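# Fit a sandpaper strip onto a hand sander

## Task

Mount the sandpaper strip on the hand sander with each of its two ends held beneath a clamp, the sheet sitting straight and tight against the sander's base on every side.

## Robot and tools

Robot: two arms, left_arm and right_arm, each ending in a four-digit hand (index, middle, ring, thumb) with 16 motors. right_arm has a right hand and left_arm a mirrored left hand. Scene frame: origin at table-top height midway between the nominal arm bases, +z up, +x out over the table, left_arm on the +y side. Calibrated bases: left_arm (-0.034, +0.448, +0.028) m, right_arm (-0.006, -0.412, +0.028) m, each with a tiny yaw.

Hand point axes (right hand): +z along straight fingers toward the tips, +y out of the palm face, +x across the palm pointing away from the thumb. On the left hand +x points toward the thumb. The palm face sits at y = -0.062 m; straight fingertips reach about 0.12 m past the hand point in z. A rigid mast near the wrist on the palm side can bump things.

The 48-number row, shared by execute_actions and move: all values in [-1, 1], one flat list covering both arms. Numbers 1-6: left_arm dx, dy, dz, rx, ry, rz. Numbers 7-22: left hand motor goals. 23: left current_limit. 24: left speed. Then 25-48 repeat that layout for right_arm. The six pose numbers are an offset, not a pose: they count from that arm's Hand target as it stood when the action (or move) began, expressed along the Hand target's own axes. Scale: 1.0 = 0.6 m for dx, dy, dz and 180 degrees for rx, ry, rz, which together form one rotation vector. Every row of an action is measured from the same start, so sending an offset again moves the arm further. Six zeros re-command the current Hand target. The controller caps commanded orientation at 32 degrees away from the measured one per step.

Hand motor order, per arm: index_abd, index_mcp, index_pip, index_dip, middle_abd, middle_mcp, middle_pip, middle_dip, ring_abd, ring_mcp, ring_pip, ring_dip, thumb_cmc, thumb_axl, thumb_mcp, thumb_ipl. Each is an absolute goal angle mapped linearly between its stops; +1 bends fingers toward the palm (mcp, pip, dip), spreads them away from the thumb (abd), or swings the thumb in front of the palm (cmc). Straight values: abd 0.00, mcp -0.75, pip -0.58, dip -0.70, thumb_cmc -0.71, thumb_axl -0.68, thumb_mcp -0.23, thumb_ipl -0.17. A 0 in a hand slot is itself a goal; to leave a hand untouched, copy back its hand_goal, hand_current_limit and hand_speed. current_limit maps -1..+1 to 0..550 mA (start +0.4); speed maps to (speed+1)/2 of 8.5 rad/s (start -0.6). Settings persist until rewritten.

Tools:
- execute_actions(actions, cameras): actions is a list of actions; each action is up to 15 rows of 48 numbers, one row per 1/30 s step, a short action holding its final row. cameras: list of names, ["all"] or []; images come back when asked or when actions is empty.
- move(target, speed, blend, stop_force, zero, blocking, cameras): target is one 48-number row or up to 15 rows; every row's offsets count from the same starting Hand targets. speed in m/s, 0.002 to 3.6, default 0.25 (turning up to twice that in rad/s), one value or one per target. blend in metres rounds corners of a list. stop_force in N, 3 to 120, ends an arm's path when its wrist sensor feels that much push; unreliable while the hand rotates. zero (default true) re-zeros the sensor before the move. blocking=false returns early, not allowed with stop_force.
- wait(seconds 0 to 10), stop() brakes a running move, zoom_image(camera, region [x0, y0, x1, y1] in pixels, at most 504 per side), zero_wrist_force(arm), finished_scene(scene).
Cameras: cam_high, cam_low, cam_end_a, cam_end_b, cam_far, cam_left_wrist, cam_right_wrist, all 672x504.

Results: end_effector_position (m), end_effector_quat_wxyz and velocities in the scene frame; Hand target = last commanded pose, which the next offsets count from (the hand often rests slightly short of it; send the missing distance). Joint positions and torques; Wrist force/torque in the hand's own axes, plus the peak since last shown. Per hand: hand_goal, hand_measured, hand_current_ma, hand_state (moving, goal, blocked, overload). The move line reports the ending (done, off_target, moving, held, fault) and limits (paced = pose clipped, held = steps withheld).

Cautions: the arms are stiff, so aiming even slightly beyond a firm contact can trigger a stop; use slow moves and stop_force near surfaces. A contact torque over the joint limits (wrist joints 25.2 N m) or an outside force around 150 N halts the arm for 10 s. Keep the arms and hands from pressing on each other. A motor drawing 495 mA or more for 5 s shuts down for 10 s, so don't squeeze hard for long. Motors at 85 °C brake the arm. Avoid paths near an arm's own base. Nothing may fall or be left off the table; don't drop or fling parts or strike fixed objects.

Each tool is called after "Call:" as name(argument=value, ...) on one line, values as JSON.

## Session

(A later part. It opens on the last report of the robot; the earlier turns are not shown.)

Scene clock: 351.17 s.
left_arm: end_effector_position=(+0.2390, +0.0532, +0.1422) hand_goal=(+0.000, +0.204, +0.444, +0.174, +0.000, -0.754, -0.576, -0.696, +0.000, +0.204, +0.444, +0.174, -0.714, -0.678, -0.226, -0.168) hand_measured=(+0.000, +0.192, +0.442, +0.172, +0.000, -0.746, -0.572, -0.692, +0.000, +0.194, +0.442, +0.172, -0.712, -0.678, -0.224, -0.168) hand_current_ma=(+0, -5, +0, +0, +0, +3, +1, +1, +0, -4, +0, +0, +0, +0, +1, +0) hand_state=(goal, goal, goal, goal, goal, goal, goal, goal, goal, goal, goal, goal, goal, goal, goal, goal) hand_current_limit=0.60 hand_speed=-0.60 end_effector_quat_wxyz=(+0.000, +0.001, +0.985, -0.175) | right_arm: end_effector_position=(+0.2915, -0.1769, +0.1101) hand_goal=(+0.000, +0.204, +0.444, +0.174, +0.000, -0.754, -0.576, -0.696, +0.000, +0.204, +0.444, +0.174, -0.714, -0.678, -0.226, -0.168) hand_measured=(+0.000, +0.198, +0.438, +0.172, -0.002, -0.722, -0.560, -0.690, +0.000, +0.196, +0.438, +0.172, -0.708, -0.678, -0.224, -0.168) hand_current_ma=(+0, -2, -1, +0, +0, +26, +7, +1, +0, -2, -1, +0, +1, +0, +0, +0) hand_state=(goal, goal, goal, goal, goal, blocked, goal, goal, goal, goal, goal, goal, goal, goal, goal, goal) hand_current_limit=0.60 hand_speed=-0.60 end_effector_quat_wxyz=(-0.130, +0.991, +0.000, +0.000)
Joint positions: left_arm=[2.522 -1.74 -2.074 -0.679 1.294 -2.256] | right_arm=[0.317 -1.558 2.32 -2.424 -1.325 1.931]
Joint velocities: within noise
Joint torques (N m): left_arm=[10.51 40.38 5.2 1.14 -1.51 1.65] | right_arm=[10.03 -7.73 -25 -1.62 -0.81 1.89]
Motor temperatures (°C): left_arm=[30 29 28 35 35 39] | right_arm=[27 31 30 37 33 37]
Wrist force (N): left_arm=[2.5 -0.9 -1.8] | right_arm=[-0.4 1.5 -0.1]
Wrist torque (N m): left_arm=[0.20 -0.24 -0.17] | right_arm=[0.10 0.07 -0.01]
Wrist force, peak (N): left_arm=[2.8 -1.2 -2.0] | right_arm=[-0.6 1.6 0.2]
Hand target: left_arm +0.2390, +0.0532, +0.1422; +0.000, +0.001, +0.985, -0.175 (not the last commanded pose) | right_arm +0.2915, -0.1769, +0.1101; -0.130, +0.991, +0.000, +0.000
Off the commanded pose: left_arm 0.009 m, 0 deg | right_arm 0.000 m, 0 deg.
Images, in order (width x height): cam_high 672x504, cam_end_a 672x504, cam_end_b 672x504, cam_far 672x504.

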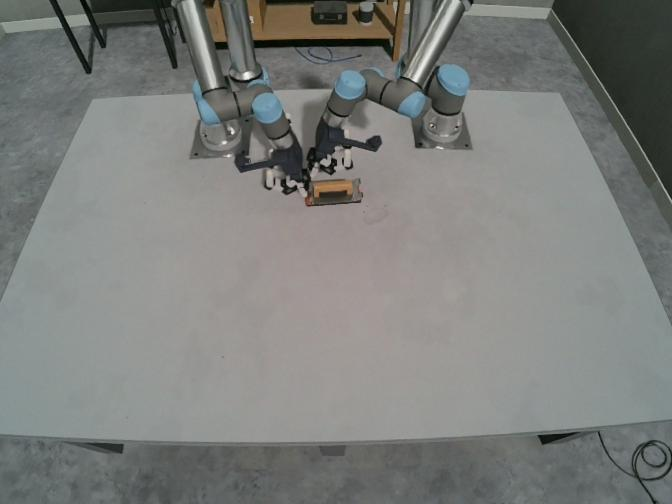

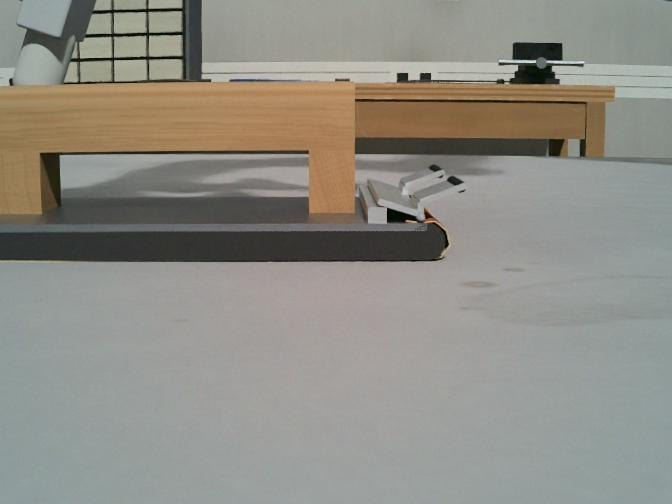

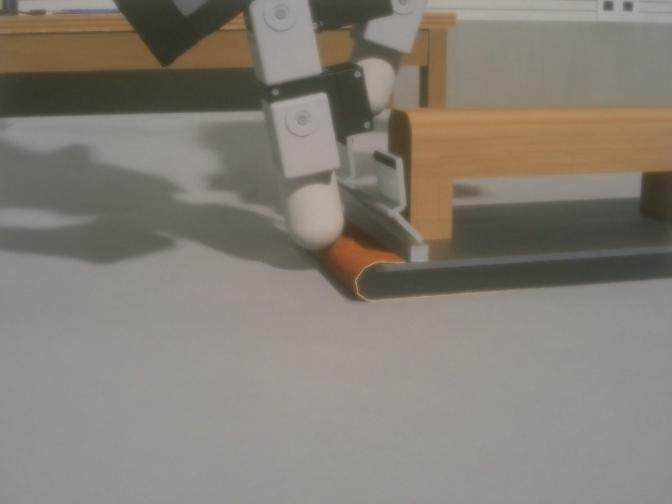

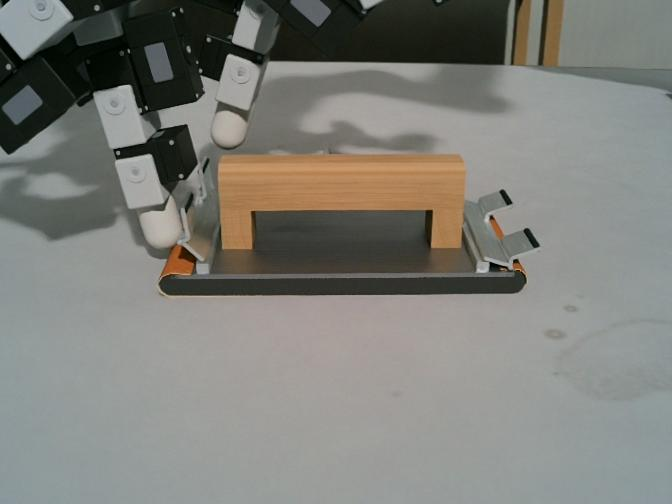

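Call:
move(target=[0,0.0494,0.0358,0.1111,0,0, 0,0.205,0.445,0.174, 0,-0.7534,-0.5766,-0.6957, 0,0.205,0.445,0.174, -0.714,-0.678,-0.226,-0.168, 0.6,-0.6, 0,0,0,0,0,0, 0,0.205,0.445,0.174, 0,-0.7534,-0.5766,-0.6957, 0,0.205,0.445,0.174, -0.714,-0.678,-0.226,-0.168, 0.6,-0.6], speed=0.15, cameras=["cam_far","cam_end_b"])

Call:
zoom_image(camera="cam_far", region=[130, 60, 270, 200])

Scene clock: 371.23 s.
left_arm: end_effector_position=(+0.2390, +0.0736, +0.1119) hand_goal=(+0.000, +0.204, +0.444, +0.174, +0.000, -0.754, -0.576, -0.696, +0.000, +0.204, +0.444, +0.174, -0.714, -0.678, -0.226, -0.168) hand_measured=(+0.000, +0.192, +0.442, +0.172, +0.000, -0.746, -0.572, -0.692, +0.000, +0.194, +0.442, +0.172, -0.710, -0.678, -0.224, -0.168) hand_current_ma=(+0, -5, +0, +0, +0, +3, +1, +1, +0, -4, +0, +0, +1, +0, +1, +0) hand_state=(goal, goal, goal, goal, goal, goal, goal, goal, goal, goal, goal, goal, goal, goal, goal, goal) hand_current_limit=0.60 hand_speed=-0.60 end_effector_quat_wxyz=(+0.000, +0.001, +0.939, -0.343) | right_arm: end_effector_position=(+0.2915, -0.1769, +0.1101) hand_goal=(+0.000, +0.204, +0.444, +0.174, +0.000, -0.754, -0.576, -0.696, +0.000, +0.204, +0.444, +0.174, -0.714, -0.678, -0.226, -0.168) hand_measured=(+0.000, +0.198, +0.438, +0.172, -0.002, -0.722, -0.560, -0.690, +0.000, +0.196, +0.438, +0.172, -0.708, -0.678, -0.224, -0.168) hand_current_ma=(+0, -2, -1, +0, +0, +26, +7, +1, +0, -2, -1, +0, +1, +0, +0, +0) hand_state=(goal, goal, goal, goal, goal, blocked, goal, goal, goal, goal, goal, goal, goal, goal, goal, goal) hand_current_limit=0.60 hand_speed=-0.60 end_effector_quat_wxyz=(-0.130, +0.991, +0.000, +0.000)
Joint positions: left_arm=[2.726 -1.695 -2.336 -0.33 0.952 -2.134] | right_arm=[0.317 -1.558 2.32 -2.424 -1.325 1.931]
Joint torques (N m): left_arm=[10.86 8.61 2.45 4.52 -1.91 1.83] | right_arm=[11.61 -6.96 -24.4 -1.52 -0.76 1.67]
Wrist force (N): left_arm=[2.4 -1.9 -1.3] | right_arm=[-0.5 1.3 0.0]
Wrist torque (N m): left_arm=[0.09 -0.27 -0.23] | right_arm=[0.07 0.08 -0.03]
Wrist force, peak (N): left_arm=[2.7 -1.5 -1.6] | right_arm=[-0.6 1.6 0.4]
Hand target: left_arm +0.2390, +0.0736, +0.1118; +0.000, +0.001, +0.939, -0.343 | right_arm +0.2915, -0.1769, +0.1101; -0.130, +0.991, +0.000, +0.000
Off the commanded pose: left_arm 0.000 m, 0 deg | right_arm 0.000 m, 0 deg.
move: done
Images, in order (width x height): cam_end_b 672x504, cam_far 672x504.

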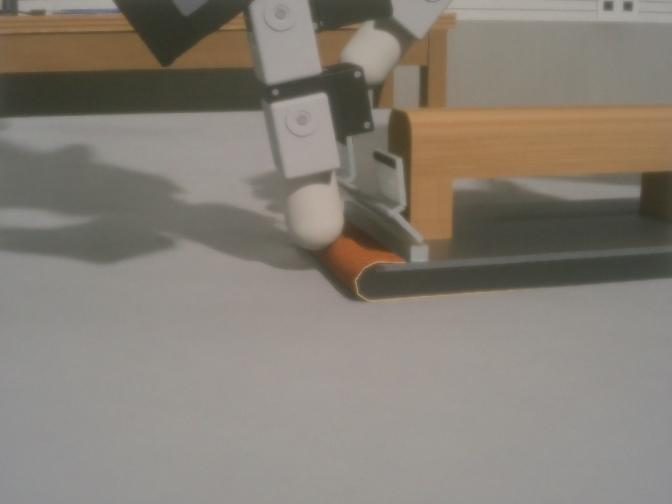

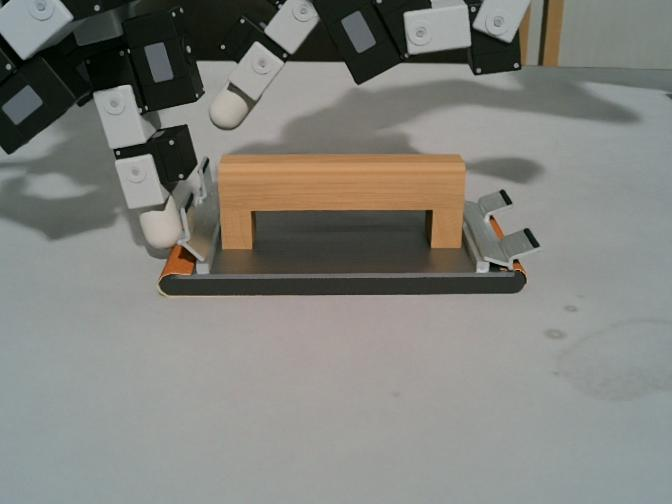

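Scaled by 3.600 from the camera's 672x504 image, which has a finer 960x720 frame.

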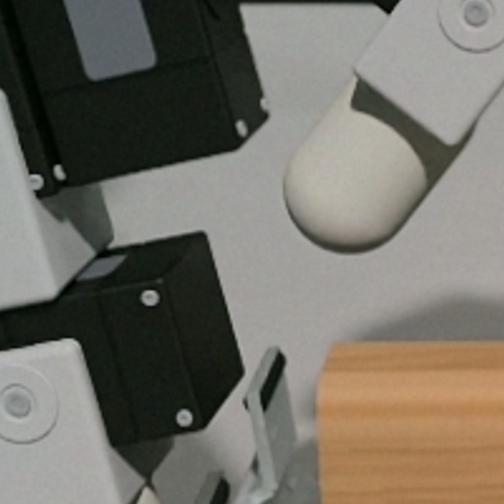

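Call:
move(target=[-0.0025,0.0071,0.0258,0,0,0, 0,0.205,0.445,0.174, 0,-0.7534,-0.5766,-0.6957, 0,0.205,0.445,0.174, -0.714,-0.678,-0.226,-0.168, 0.6,-0.6, 0,0,0,0,0,0, 0,0.205,0.445,0.174, 0,-0.7534,-0.5766,-0.6957, 0,0.205,0.445,0.174, -0.714,-0.678,-0.226,-0.168, 0.6,-0.6], speed=0.08, cameras=["cam_far","cam_end_b","cam_low"])

Call:
zoom_image(camera="cam_far", region=[130, 90, 270, 230])

Call:
zoom_image(camera="cam_end_b", region=[300, 60, 460, 220])

Scene clock: 385.77 s.
left_arm: end_effector_position=(+0.2405, +0.0669, +0.0973) hand_goal=(+0.000, +0.204, +0.444, +0.174, +0.000, -0.754, -0.576, -0.696, +0.000, +0.204, +0.444, +0.174, -0.714, -0.678, -0.226, -0.168) hand_measured=(+0.000, +0.192, +0.442, +0.172, +0.000, -0.746, -0.572, -0.692, +0.000, +0.194, +0.442, +0.172, -0.710, -0.678, -0.224, -0.168) hand_current_ma=(+0, -5, +0, +0, +0, +3, +1, +1, +0, -4, +0, +0, +1, +0, +1, +0) hand_state=(goal, goal, goal, goal, goal, goal, goal, goal, goal, goal, goal, goal, goal, goal, goal, goal) hand_current_limit=0.60 hand_speed=-0.60 end_effector_quat_wxyz=(+0.000, +0.001, +0.939, -0.343) | right_arm: end_effector_position=(+0.2915, -0.1769, +0.1101) hand_goal=(+0.000, +0.204, +0.444, +0.174, +0.000, -0.754, -0.576, -0.696, +0.000, +0.204, +0.444, +0.174, -0.714, -0.678, -0.226, -0.168) hand_measured=(+0.000, +0.198, +0.438, +0.172, -0.002, -0.722, -0.560, -0.690, +0.000, +0.196, +0.438, +0.172, -0.708, -0.678, -0.224, -0.168) hand_current_ma=(+0, -2, -1, +0, +0, +26, +7, +1, +0, -2, -1, +0, +1, +0, +0, +0) hand_state=(goal, goal, goal, goal, goal, blocked, goal, goal, goal, goal, goal, goal, goal, goal, goal, goal) hand_current_limit=0.60 hand_speed=-0.60 end_effector_quat_wxyz=(-0.130, +0.991, +0.000, +0.000)
Joint positions: left_arm=[2.713 -1.747 -2.334 -0.271 0.956 -2.15] | right_arm=[0.317 -1.558 2.32 -2.424 -1.325 1.931]
Joint torques (N m): left_arm=[-9.23 9.69 25.93 4.54 1.1 -1.45] | right_arm=[10.77 -7.75 -23.63 -1.56 -0.63 1.63]
Wrist force (N): left_arm=[2.3 -1.8 -1.0] | right_arm=[-0.4 1.1 0.0]
Wrist torque (N m): left_arm=[0.07 -0.25 -0.13] | right_arm=[0.05 0.06 -0.02]
Wrist force, peak (N): left_arm=[2.7 -1.8 -1.6] | right_arm=[-0.4 1.7 -0.3]
Hand target: left_arm +0.2405, +0.0669, +0.0972; +0.000, +0.001, +0.939, -0.343 | right_arm +0.2915, -0.1769, +0.1101; -0.130, +0.991, +0.000, +0.000
Off the commanded pose: left_arm 0.000 m, 0 deg | right_arm 0.000 m, 0 deg.
move: done
Images, in order (width x height): cam_low 672x504, cam_end_b 672x504, cam_far 672x504.

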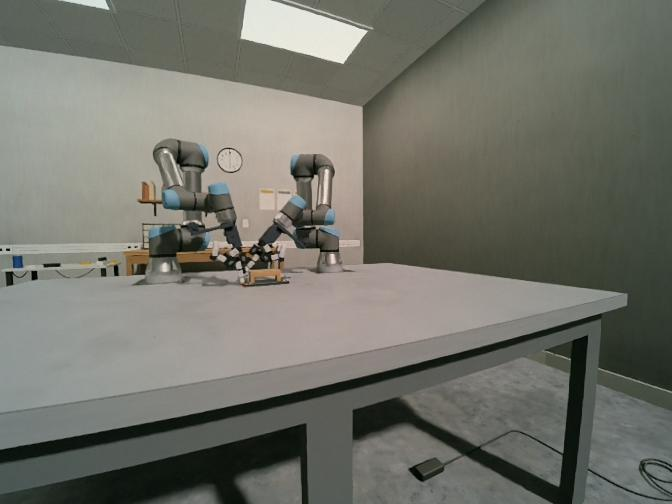

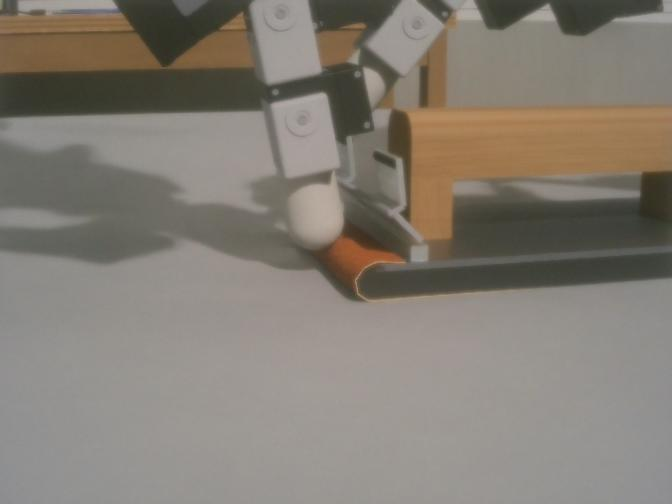

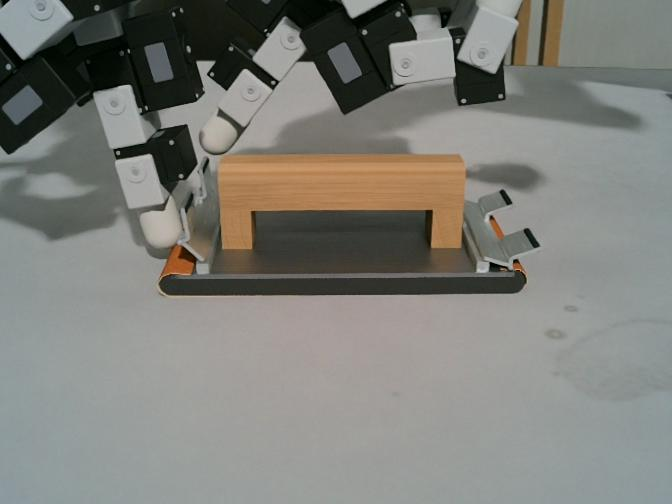

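Scaled by 3.600 from the camera's 672x504 image, which has a finer 960x720 frame.

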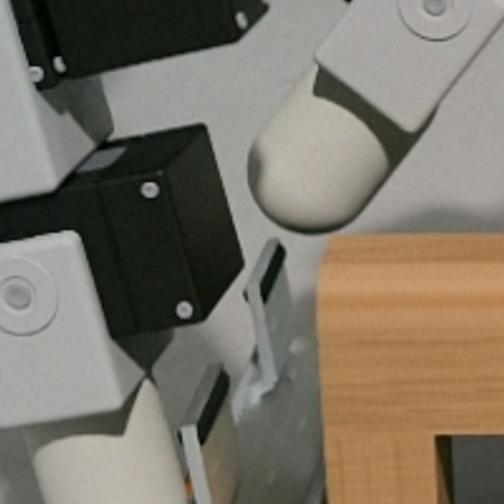

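Scaled by 3.150 from the camera's 672x504 image, which has a finer 960x720 frame.

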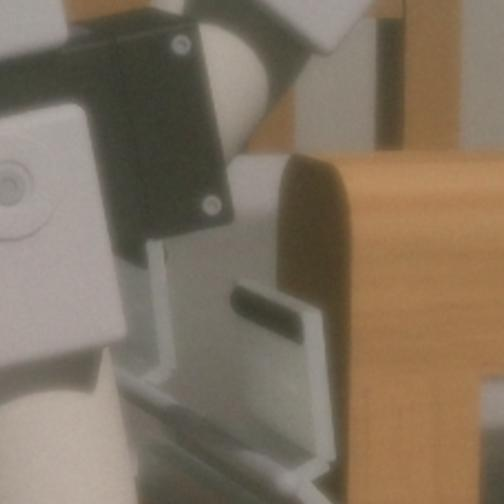

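Call:
move(target=[0,0.0046,0.0237,0,0,0, 0,0.205,0.445,0.174, 0,-0.7534,-0.5766,-0.6957, 0,0.205,0.445,0.174, -0.714,-0.678,-0.226,-0.168, 0.6,-0.6, 0,0,0,0,0,0, 0,0.205,0.445,0.174, 0,-0.7534,-0.5766,-0.6957, 0,0.205,0.445,0.174, -0.714,-0.678,-0.226,-0.168, 0.6,-0.6], speed=0.03, stop_force=25, cameras=["cam_far","cam_end_b"])

Call:
zoom_image(camera="cam_far", region=[130, 120, 270, 260])

Call:
zoom_image(camera="cam_end_b", region=[280, 120, 460, 300])

Scene clock: 394.33 s.
left_arm: end_effector_position=(+0.2405, +0.0598, +0.0846) hand_goal=(+0.000, +0.204, +0.444, +0.174, +0.000, -0.754, -0.576, -0.696, +0.000, +0.204, +0.444, +0.174, -0.714, -0.678, -0.226, -0.168) hand_measured=(+0.000, +0.192, +0.442, +0.172, +0.000, -0.750, -0.576, -0.698, +0.000, +0.194, +0.442, +0.172, -0.710, -0.678, -0.224, -0.168) hand_current_ma=(+0, -5, +0, +0, +0, +1, +0, +0, +0, -4, +0, +0, +1, +0, +1, +0) hand_state=(goal, goal, goal, goal, goal, goal, goal, goal, goal, goal, goal, goal, goal, goal, goal, goal) hand_current_limit=0.60 hand_speed=-0.60 end_effector_quat_wxyz=(+0.000, +0.001, +0.939, -0.343) | right_arm: end_effector_position=(+0.2915, -0.1769, +0.1101) hand_goal=(+0.000, +0.204, +0.444, +0.174, +0.000, -0.754, -0.576, -0.696, +0.000, +0.204, +0.444, +0.174, -0.714, -0.678, -0.226, -0.168) hand_measured=(+0.000, +0.198, +0.438, +0.172, -0.002, -0.722, -0.560, -0.690, +0.000, +0.196, +0.438, +0.172, -0.708, -0.678, -0.224, -0.168) hand_current_ma=(+0, -2, -1, +0, +0, +28, +8, +1, +0, -2, -1, +0, +1, +0, +0, +0) hand_state=(goal, goal, goal, goal, goal, blocked, goal, goal, goal, goal, goal, goal, goal, goal, goal, goal) hand_current_limit=0.60 hand_speed=-0.60 end_effector_quat_wxyz=(-0.130, +0.991, +0.000, +0.000)
Joint positions: left_arm=[2.697 -1.794 -2.33 -0.217 0.962 -2.168] | right_arm=[0.317 -1.558 2.32 -2.424 -1.326 1.931]
Joint torques (N m): left_arm=[-8.97 11.77 24.89 4.28 0.94 -1.22] | right_arm=[6.24 -8.32 -20.91 -3.48 0.96 1.56]
Wrist force (N): left_arm=[2.3 -1.6 -1.4] | right_arm=[-0.3 1.0 -0.8]
Wrist torque (N m): left_arm=[0.14 -0.26 -0.15] | right_arm=[0.10 0.07 -0.02]
Wrist force, peak (N): left_arm=[2.5 -2.9 -6.9] | right_arm=[-0.6 1.4 -1.0]
Hand target: left_arm +0.2405, +0.0598, +0.0846; +0.000, +0.001, +0.939, -0.343 | right_arm +0.2915, -0.1769, +0.1101; -0.130, +0.991, +0.000, +0.000
Off the commanded pose: left_arm 0.000 m, 0 deg | right_arm 0.000 m, 0 deg.
move: done
Images, in order (width x height): cam_end_b 672x504, cam_far 672x504.

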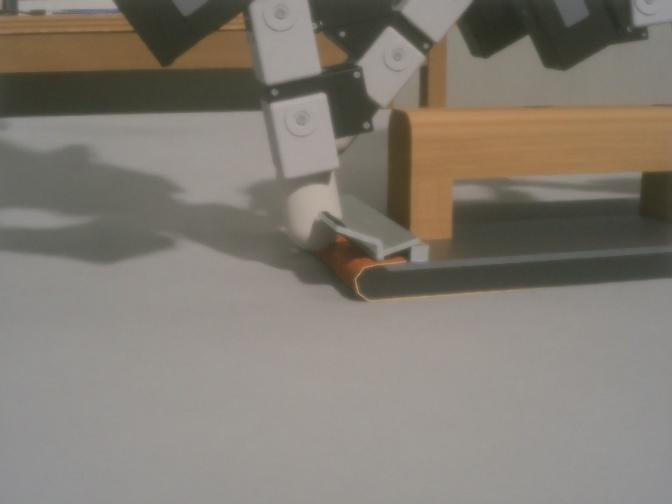

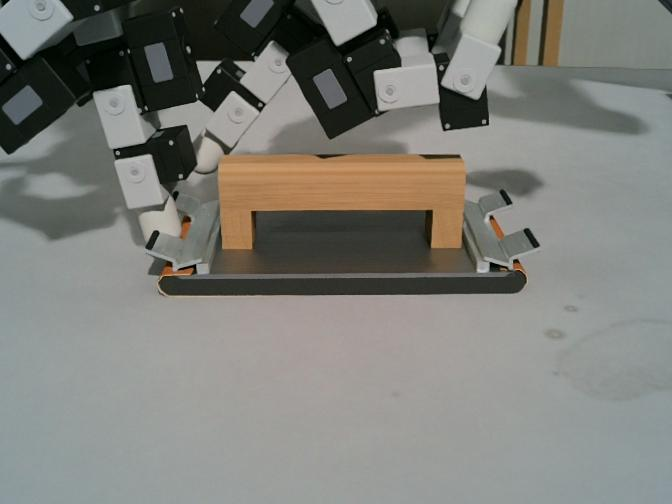

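Scaled by 3.600 from the camera's 672x504 image, which has a finer 960x720 frame.

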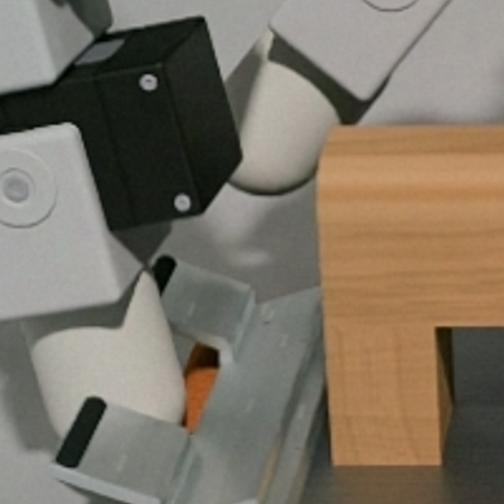

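Scaled by 2.800 from the camera's 672x504 image, which has a finer 960x720 frame.

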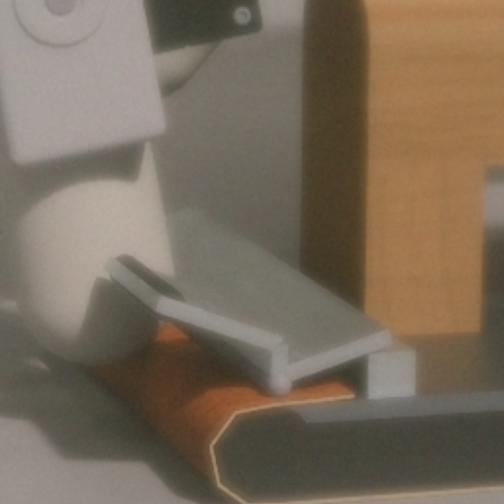

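Call:
move(target=[[0,-0.0388,-0.098,0,0,0, 0,0.205,0.445,0.174, 0,-0.7534,-0.5766,-0.6957, 0,0.205,0.445,0.174, -0.714,-0.678,-0.226,-0.168, 0.6,-0.6, 0,0,0,0,0,0, 0,0.205,0.445,0.174, 0,-0.7534,-0.5766,-0.6957, 0,0.205,0.445,0.174, -0.714,-0.678,-0.226,-0.168, 0.6,-0.6],[0,-0.001,-0.2603,0,0,0, 0,0.205,0.445,0.174, 0,-0.7534,-0.5766,-0.6957, 0,0.205,0.445,0.174, -0.714,-0.678,-0.226,-0.168, 0.6,-0.6, 0,0.0631,-0.0221,0,0,0, 0,0.205,0.445,0.174, 0,-0.7534,-0.5766,-0.6957, 0,0.205,0.445,0.174, -0.714,-0.678,-0.226,-0.168, 0.6,-0.6],[0,-0.001,-0.2603,0,0,0, 0,0.205,0.445,0.174, 0,-0.7534,-0.5766,-0.6957, 0,0.205,0.445,0.174, -0.714,-0.678,-0.226,-0.168, 0.6,-0.6, 0,0.0535,-0.1869,0,0,0, 0,0.205,0.445,0.174, 0,-0.7534,-0.5766,-0.6957, 0,0.205,0.445,0.174, -0.714,-0.678,-0.226,-0.168, 0.6,-0.6]], speed=[0.1,0.08,0.15], blend=[0.01,0.005,0], cameras=["cam_far","cam_end_a","cam_end_b"])

Call:
zoom_image(camera="cam_far", region=[140, 240, 230, 310])

Call:
zoom_image(camera="cam_end_b", region=[310, 200, 460, 310])

Call:
zoom_image(camera="cam_end_a", region=[385, 200, 475, 280])

Scene clock: 411.70 s.
left_arm: end_effector_position=(+0.2406, +0.1601, +0.2044) hand_goal=(+0.000, +0.204, +0.444, +0.174, +0.000, -0.754, -0.576, -0.696, +0.000, +0.204, +0.444, +0.174, -0.714, -0.678, -0.226, -0.168) hand_measured=(+0.000, +0.192, +0.442, +0.172, +0.000, -0.750, -0.576, -0.698, +0.000, +0.194, +0.442, +0.172, -0.710, -0.678, -0.224, -0.168) hand_current_ma=(+0, -5, +0, +0, +0, +1, +0, +0, +0, -4, +0, +0, +1, +0, +1, +0) hand_state=(goal, goal, goal, goal, goal, goal, goal, goal, goal, goal, goal, goal, goal, goal, goal, goal) hand_current_limit=0.60 hand_speed=-0.60 end_effector_quat_wxyz=(+0.000, +0.001, +0.939, -0.343) | right_arm: end_effector_position=(+0.2915, -0.2369, +0.2101) hand_goal=(+0.000, +0.204, +0.444, +0.174, +0.000, -0.754, -0.576, -0.696, +0.000, +0.204, +0.444, +0.174, -0.714, -0.678, -0.226, -0.168) hand_measured=(+0.000, +0.198, +0.438, +0.172, -0.002, -0.744, -0.572, -0.694, +0.000, +0.196, +0.438, +0.172, -0.708, -0.678, -0.224, -0.168) hand_current_ma=(+0, -2, -1, +0, +0, +4, +1, +0, +0, -2, -1, +0, +1, +0, +0, +0) hand_state=(goal, goal, goal, goal, goal, goal, goal, goal, goal, goal, goal, goal, goal, goal, goal, goal) hand_current_limit=0.60 hand_speed=-0.60 end_effector_quat_wxyz=(-0.130, +0.991, +0.000, +0.000)
Joint positions: left_arm=[2.952 -1.314 -2.32 -0.893 0.891 -1.861] | right_arm=[0.161 -1.831 2.23 -2.022 -1.314 1.77]
Joint torques (N m): left_arm=[11.77 24.55 31.88 1.2 -1.82 1.57] | right_arm=[-10.45 -21.14 -27.38 -1.33 1.85 -1.9]
Wrist force (N): left_arm=[2.4 -1.7 -1.5] | right_arm=[-0.7 0.3 0.6]
Wrist torque (N m): left_arm=[0.12 -0.27 -0.25] | right_arm=[0.14 0.06 0.10]
Wrist force, peak (N): left_arm=[2.6 -1.6 -1.8] | right_arm=[-0.8 1.5 -0.9]
Hand target: left_arm +0.2406, +0.1601, +0.2044; +0.000, +0.001, +0.939, -0.343 | right_arm +0.2915, -0.2369, +0.2102; -0.130, +0.991, +0.000, +0.000
Off the commanded pose: left_arm 0.000 m, 0 deg | right_arm 0.000 m, 0 deg.
move: done
Images, in order (width x height): cam_end_a 672x504, cam_end_b 672x504, cam_far 672x504.

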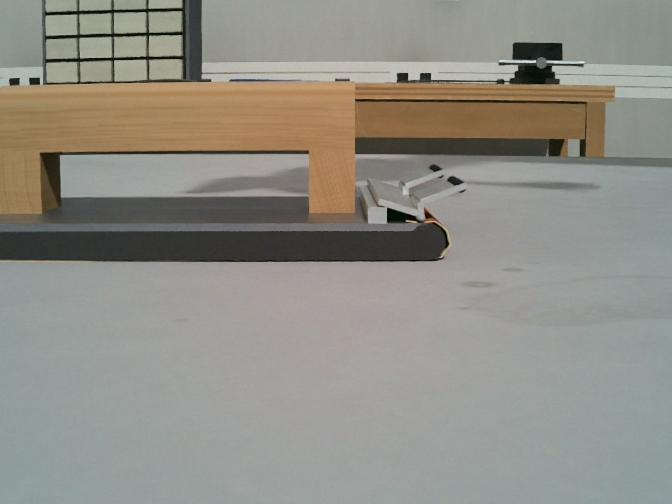

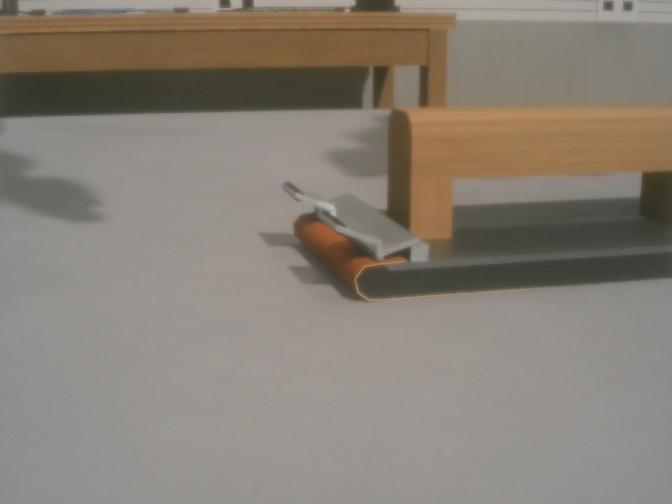

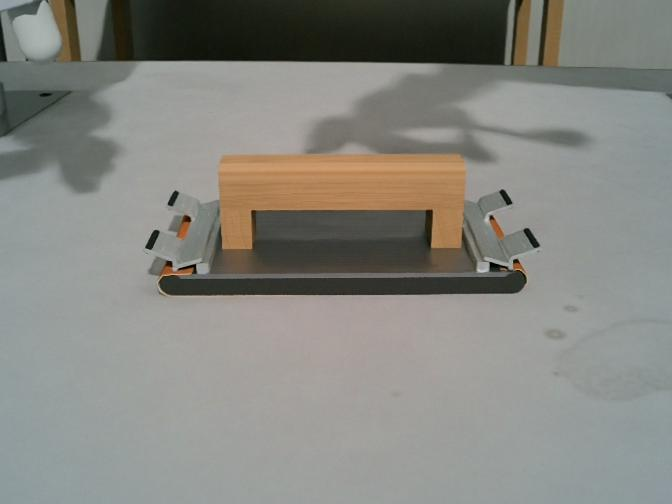

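Scaled by 5.600 from the camera's 672x504 image, which has a finer 960x720 frame.

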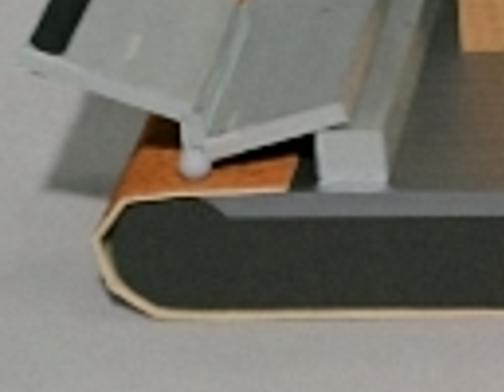

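Scaled by 3.360 from the camera's 672x504 image, which has a finer 960x720 frame.

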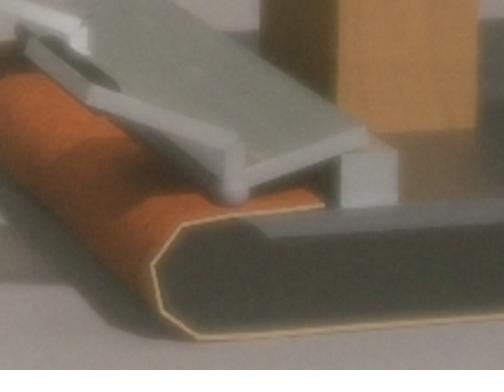

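Scaled by 5.600 from the camera's 672x504 image, which has a finer 960x720 frame.

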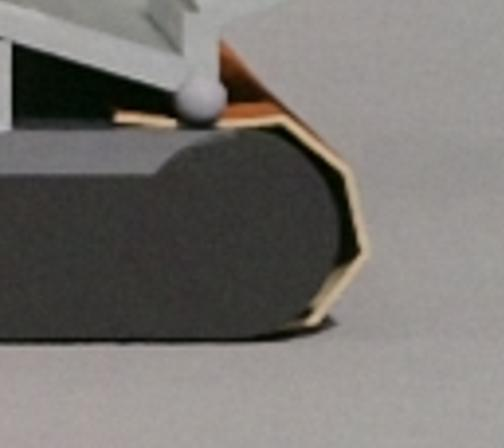

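Call:
finished_scene(scene=2)

The scene is finished: the task was done.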